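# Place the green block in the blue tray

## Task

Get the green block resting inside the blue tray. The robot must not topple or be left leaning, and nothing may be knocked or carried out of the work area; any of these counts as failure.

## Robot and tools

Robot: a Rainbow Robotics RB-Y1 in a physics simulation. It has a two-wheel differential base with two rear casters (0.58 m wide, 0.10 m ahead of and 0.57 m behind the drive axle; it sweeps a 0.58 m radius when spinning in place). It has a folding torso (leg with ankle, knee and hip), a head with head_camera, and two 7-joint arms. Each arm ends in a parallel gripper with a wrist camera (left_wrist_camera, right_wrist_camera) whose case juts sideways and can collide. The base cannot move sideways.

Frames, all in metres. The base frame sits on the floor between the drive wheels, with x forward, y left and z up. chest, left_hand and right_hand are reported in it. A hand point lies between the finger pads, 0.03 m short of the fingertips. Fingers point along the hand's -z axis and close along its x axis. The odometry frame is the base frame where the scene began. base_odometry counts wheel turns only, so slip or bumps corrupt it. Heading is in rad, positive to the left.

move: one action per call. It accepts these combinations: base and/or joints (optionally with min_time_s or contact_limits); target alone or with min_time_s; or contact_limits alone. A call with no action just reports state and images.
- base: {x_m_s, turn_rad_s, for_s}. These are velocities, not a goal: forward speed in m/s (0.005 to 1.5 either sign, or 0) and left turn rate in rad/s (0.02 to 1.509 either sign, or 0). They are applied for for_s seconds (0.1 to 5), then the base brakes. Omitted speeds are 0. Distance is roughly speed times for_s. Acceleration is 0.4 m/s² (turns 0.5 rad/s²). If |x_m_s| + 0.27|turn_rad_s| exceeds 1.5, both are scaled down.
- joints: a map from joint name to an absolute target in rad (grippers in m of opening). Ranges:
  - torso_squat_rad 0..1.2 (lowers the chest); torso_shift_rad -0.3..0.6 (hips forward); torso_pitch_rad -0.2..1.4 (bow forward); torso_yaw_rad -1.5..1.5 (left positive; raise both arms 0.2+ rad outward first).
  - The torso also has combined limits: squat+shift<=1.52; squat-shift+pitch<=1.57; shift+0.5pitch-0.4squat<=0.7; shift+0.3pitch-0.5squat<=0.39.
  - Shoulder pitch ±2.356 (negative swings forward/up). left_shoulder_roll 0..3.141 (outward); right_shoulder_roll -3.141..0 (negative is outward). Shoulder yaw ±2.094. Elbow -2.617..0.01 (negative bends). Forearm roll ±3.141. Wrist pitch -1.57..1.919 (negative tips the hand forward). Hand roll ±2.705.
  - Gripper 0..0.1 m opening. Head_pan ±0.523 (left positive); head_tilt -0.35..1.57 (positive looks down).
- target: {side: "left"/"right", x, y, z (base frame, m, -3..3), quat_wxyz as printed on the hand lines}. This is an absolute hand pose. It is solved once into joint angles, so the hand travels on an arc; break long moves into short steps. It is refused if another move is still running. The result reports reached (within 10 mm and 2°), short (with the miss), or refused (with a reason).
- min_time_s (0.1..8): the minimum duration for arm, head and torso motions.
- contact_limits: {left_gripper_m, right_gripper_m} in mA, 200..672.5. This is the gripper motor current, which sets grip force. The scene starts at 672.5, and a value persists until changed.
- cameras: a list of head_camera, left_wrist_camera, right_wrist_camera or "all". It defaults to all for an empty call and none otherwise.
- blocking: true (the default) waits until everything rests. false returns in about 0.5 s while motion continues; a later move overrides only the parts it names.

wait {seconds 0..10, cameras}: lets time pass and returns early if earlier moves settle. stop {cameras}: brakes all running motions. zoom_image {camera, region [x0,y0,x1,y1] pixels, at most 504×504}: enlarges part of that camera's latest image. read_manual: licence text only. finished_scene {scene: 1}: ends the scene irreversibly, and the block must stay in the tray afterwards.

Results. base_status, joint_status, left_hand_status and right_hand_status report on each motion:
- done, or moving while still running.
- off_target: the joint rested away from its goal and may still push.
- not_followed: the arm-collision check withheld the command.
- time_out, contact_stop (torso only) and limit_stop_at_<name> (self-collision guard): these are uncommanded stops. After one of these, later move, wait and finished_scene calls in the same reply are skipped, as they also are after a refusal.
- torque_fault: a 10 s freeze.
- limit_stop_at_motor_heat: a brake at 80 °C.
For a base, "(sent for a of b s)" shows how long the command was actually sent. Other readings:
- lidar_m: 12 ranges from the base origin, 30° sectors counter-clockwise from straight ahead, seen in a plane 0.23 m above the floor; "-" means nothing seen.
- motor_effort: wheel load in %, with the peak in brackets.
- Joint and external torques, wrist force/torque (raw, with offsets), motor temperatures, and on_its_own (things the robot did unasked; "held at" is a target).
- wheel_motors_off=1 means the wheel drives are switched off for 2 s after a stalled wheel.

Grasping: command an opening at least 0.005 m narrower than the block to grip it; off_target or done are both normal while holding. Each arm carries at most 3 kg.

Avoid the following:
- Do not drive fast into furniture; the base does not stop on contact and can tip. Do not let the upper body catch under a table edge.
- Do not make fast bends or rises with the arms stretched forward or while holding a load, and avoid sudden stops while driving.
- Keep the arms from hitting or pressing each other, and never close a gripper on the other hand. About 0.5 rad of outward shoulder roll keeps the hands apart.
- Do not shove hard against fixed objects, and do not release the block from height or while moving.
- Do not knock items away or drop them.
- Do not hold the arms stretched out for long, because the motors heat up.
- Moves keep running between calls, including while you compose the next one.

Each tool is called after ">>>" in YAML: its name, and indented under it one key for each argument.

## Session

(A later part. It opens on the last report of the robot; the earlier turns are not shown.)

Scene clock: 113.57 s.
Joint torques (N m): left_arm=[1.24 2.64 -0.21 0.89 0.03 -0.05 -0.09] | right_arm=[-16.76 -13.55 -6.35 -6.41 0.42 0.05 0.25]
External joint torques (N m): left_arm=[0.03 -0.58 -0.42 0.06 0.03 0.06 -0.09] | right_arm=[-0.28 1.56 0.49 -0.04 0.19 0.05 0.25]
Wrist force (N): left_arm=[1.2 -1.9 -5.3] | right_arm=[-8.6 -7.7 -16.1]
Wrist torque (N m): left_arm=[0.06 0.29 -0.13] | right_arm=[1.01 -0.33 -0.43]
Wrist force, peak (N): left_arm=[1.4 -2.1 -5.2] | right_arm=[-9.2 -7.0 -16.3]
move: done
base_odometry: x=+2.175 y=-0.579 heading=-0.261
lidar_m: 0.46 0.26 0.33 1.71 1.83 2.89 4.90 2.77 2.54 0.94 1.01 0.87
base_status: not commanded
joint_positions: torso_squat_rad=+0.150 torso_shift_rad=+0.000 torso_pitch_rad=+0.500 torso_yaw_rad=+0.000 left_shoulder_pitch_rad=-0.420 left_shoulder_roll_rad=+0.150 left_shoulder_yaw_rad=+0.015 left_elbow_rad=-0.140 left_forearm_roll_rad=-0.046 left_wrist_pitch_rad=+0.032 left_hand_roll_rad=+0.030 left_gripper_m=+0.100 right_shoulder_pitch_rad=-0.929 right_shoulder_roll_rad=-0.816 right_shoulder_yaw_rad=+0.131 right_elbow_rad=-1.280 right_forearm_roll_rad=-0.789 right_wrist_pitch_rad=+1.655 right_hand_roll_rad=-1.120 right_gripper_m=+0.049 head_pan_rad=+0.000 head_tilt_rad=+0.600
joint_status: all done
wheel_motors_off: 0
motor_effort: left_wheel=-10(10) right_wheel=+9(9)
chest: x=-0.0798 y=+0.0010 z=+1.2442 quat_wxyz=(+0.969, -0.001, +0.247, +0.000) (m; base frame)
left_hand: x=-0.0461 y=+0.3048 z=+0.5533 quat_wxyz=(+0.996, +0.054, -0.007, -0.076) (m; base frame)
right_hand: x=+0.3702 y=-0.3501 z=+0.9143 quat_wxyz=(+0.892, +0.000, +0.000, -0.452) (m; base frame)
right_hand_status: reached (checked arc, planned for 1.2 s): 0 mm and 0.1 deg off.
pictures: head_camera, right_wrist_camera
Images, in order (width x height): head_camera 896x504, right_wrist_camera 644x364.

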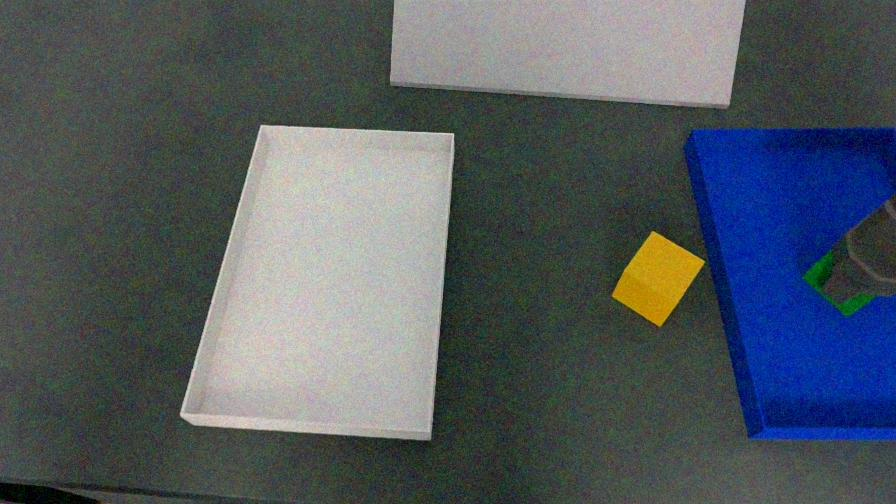

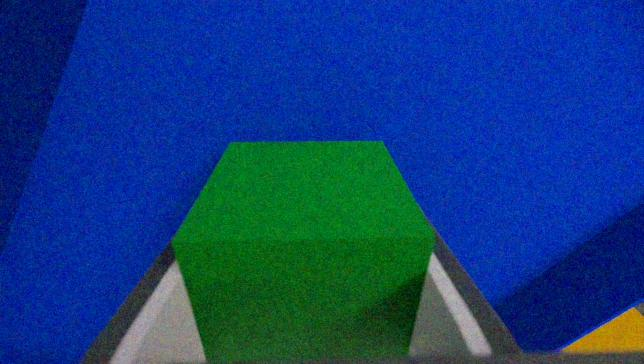

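>>> move:
  target: {"side": "right", "x": 0.37, "y": -0.35, "z": 0.911, "quat_wxyz": [0.892, 0, 0, -0.452]}
  cameras: []

>>> move:
  joints: {"right_gripper_m": 0.075}
  cameras: ["right_wrist_camera"]

>>> move:
  target: {"side": "right", "x": 0.37, "y": -0.35, "z": 0.985, "quat_wxyz": [0.892, 0, 0, -0.452]}
  cameras: ["head_camera", "right_wrist_camera"]

Scene clock: 116.03 s.
Joint torques (N m): left_arm=[1.37 2.52 -0.44 0.78 0.02 -0.02 -0.01] | right_arm=[-17.18 -13.9 -6.05 -6.51 0.44 -0.07 0.21]
External joint torques (N m): left_arm=[0.17 -0.7 -0.66 -0.04 0.01 0.09 -0.01] | right_arm=[-0.69 1.19 0.75 -0.13 0.2 -0.06 0.21]
Wrist force (N): left_arm=[1.2 -1.9 -5.1] | right_arm=[-8.6 -6.4 -15.8]
Wrist torque (N m): left_arm=[0.04 0.28 -0.13] | right_arm=[0.83 -0.37 -0.46]
Wrist force, peak (N): left_arm=[1.2 -2.2 -5.3] | right_arm=[-8.7 -7.3 -16.4]
move: done
base_odometry: x=+2.175 y=-0.579 heading=-0.261
lidar_m: 0.46 0.25 0.33 1.71 1.82 2.89 4.90 2.76 2.53 0.94 1.01 0.88
base_status: not commanded
joint_positions: torso_squat_rad=+0.150 torso_shift_rad=+0.000 torso_pitch_rad=+0.500 torso_yaw_rad=+0.000 left_shoulder_pitch_rad=-0.420 left_shoulder_roll_rad=+0.150 left_shoulder_yaw_rad=+0.015 left_elbow_rad=-0.140 left_forearm_roll_rad=-0.046 left_wrist_pitch_rad=+0.032 left_hand_roll_rad=+0.030 left_gripper_m=+0.100 right_shoulder_pitch_rad=-0.929 right_shoulder_roll_rad=-0.813 right_shoulder_yaw_rad=+0.134 right_elbow_rad=-1.271 right_forearm_roll_rad=-0.787 right_wrist_pitch_rad=+1.647 right_hand_roll_rad=-1.117 right_gripper_m=+0.049 head_pan_rad=+0.000 head_tilt_rad=+0.600
joint_status: all done
wheel_motors_off: 0
motor_effort: left_wheel=-10(10) right_wheel=+9(9)
chest: x=-0.0798 y=+0.0010 z=+1.2442 quat_wxyz=(+0.969, -0.001, +0.247, +0.000) (m; base frame)
left_hand: x=-0.0461 y=+0.3048 z=+0.5533 quat_wxyz=(+0.996, +0.054, -0.007, -0.076) (m; base frame)
right_hand: x=+0.3701 y=-0.3501 z=+0.9112 quat_wxyz=(+0.892, +0.000, +0.000, -0.452) (m; base frame)
right_hand_status: reached (checked arc, planned for 0.1 s): 0 mm and 0.0 deg off.
pictures: none
No camera images: "cameras" was empty.

Scene clock: 116.80 s.
Joint torques (N m): left_arm=[1.41 2.7 -0.26 0.71 -0.07 -0.05 -0.05] | right_arm=[-17.11 -14.34 -6.61 -6.42 0.28 -0.06 0.32]
External joint torques (N m): left_arm=[0.2 -0.52 -0.47 -0.12 -0.07 0.05 -0.05] | right_arm=[-0.63 0.75 0.19 -0.04 0.05 -0.05 0.32]
Wrist force (N): left_arm=[1.2 -2.1 -5.2] | right_arm=[-8.9 -6.8 -15.5]
Wrist torque (N m): left_arm=[0.08 0.28 -0.13] | right_arm=[0.89 -0.43 -0.48]
Wrist force, peak (N): left_arm=[1.2 -2.1 -5.2] | right_arm=[-8.5 -7.5 -16.3]
move: done
base_odometry: x=+2.175 y=-0.579 heading=-0.261
lidar_m: 0.47 0.24 0.33 1.72 1.83 2.88 4.90 2.77 2.54 0.94 1.01 0.88
base_status: not commanded
joint_positions: torso_squat_rad=+0.150 torso_shift_rad=+0.000 torso_pitch_rad=+0.500 torso_yaw_rad=+0.000 left_shoulder_pitch_rad=-0.420 left_shoulder_roll_rad=+0.150 left_shoulder_yaw_rad=+0.015 left_elbow_rad=-0.140 left_forearm_roll_rad=-0.046 left_wrist_pitch_rad=+0.032 left_hand_roll_rad=+0.030 left_gripper_m=+0.100 right_shoulder_pitch_rad=-0.929 right_shoulder_roll_rad=-0.813 right_shoulder_yaw_rad=+0.134 right_elbow_rad=-1.271 right_forearm_roll_rad=-0.787 right_wrist_pitch_rad=+1.647 right_hand_roll_rad=-1.117 right_gripper_m=+0.075 head_pan_rad=+0.000 head_tilt_rad=+0.600
joint_status: all done
wheel_motors_off: 0
motor_effort: left_wheel=-10(10) right_wheel=+8(9)
chest: x=-0.0798 y=+0.0010 z=+1.2442 quat_wxyz=(+0.969, -0.001, +0.247, +0.000) (m; base frame)
left_hand: x=-0.0461 y=+0.3048 z=+0.5533 quat_wxyz=(+0.996, +0.054, -0.007, -0.076) (m; base frame)
right_hand: x=+0.3701 y=-0.3501 z=+0.9112 quat_wxyz=(+0.892, +0.000, +0.000, -0.452) (m; base frame)
pictures: right_wrist_camera
Images, in order (width x height): right_wrist_camera 644x364.

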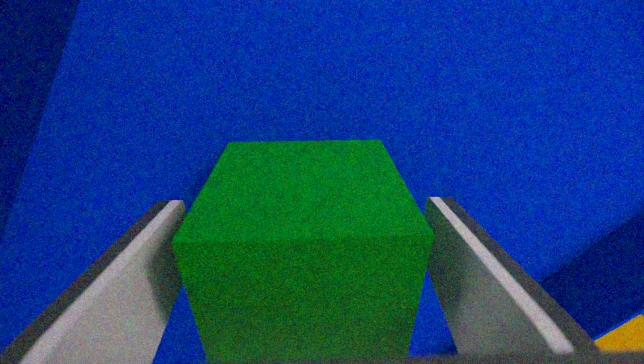

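Scene clock: 117.73 s.
Joint torques (N m): left_arm=[1.34 2.69 -0.16 0.81 0.02 -0.09 -0.1] | right_arm=[-17.06 -14.41 -6.72 -5.98 0.45 -0.17 -0.06]
External joint torques (N m): left_arm=[0.14 -0.54 -0.37 -0.02 0.01 0.02 -0.1] | right_arm=[-0.38 1.16 0.72 -0.02 0.22 -0.17 -0.06]
Wrist force (N): left_arm=[1.1 -2.0 -5.1] | right_arm=[-8.5 -7.6 -14.5]
Wrist torque (N m): left_arm=[0.06 0.27 -0.13] | right_arm=[1.02 -0.35 -0.42]
Wrist force, peak (N): left_arm=[1.5 -2.0 -5.3] | right_arm=[-9.3 -7.7 -16.4]
move: done
base_odometry: x=+2.175 y=-0.579 heading=-0.261
lidar_m: 0.46 0.27 0.32 1.71 1.85 2.87 4.88 2.77 2.54 0.93 1.01 0.87
base_status: not commanded
joint_positions: torso_squat_rad=+0.150 torso_shift_rad=+0.000 torso_pitch_rad=+0.500 torso_yaw_rad=+0.000 left_shoulder_pitch_rad=-0.420 left_shoulder_roll_rad=+0.150 left_shoulder_yaw_rad=+0.015 left_elbow_rad=-0.140 left_forearm_roll_rad=-0.046 left_wrist_pitch_rad=+0.032 left_hand_roll_rad=+0.030 left_gripper_m=+0.100 right_shoulder_pitch_rad=-0.970 right_shoulder_roll_rad=-0.896 right_shoulder_yaw_rad=+0.074 right_elbow_rad=-1.427 right_forearm_roll_rad=-0.866 right_wrist_pitch_rad=+1.843 right_hand_roll_rad=-1.187 right_gripper_m=+0.075 head_pan_rad=+0.000 head_tilt_rad=+0.600
joint_status: all done
wheel_motors_off: 0
motor_effort: left_wheel=-10(11) right_wheel=+9(11)
chest: x=-0.0798 y=+0.0011 z=+1.2442 quat_wxyz=(+0.969, -0.001, +0.247, +0.000) (m; base frame)
left_hand: x=-0.0460 y=+0.3048 z=+0.5533 quat_wxyz=(+0.996, +0.054, -0.007, -0.076) (m; base frame)
right_hand: x=+0.3702 y=-0.3501 z=+0.9852 quat_wxyz=(+0.892, +0.000, +0.000, -0.452) (m; base frame)
right_hand_status: reached (checked arc, planned for 0.5 s): 0 mm and 0.0 deg off.
pictures: head_camera, right_wrist_camera
Images, in order (width x height): head_camera 896x504, right_wrist_camera 644x364.

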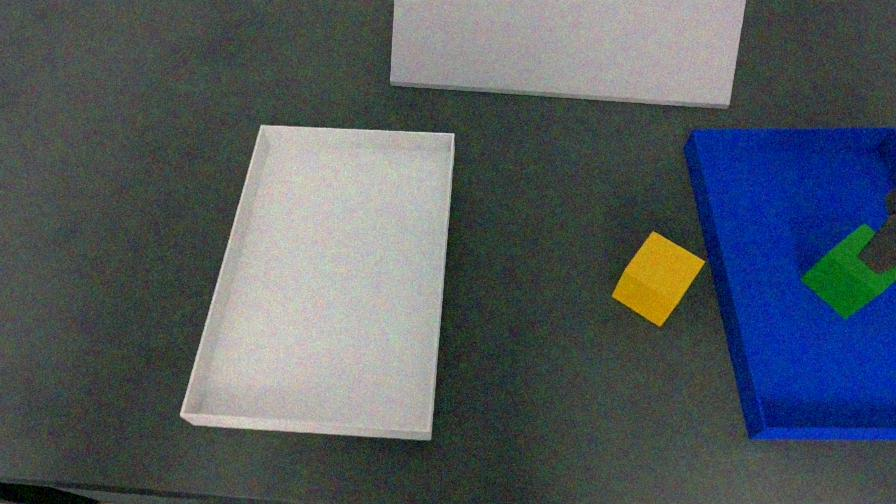

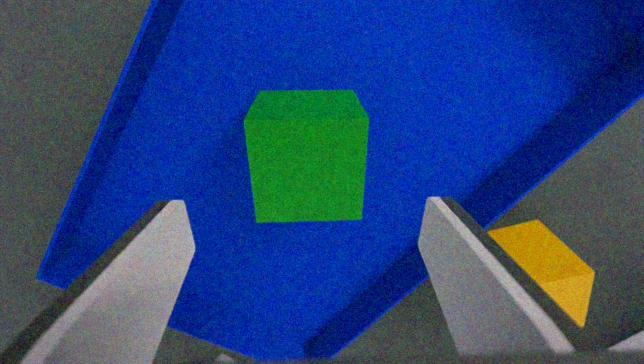

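The green block is resting in the blue tray, and the gripper has let go of it and moved clear.

>>> finished_scene:

The scene is finished: the task was done.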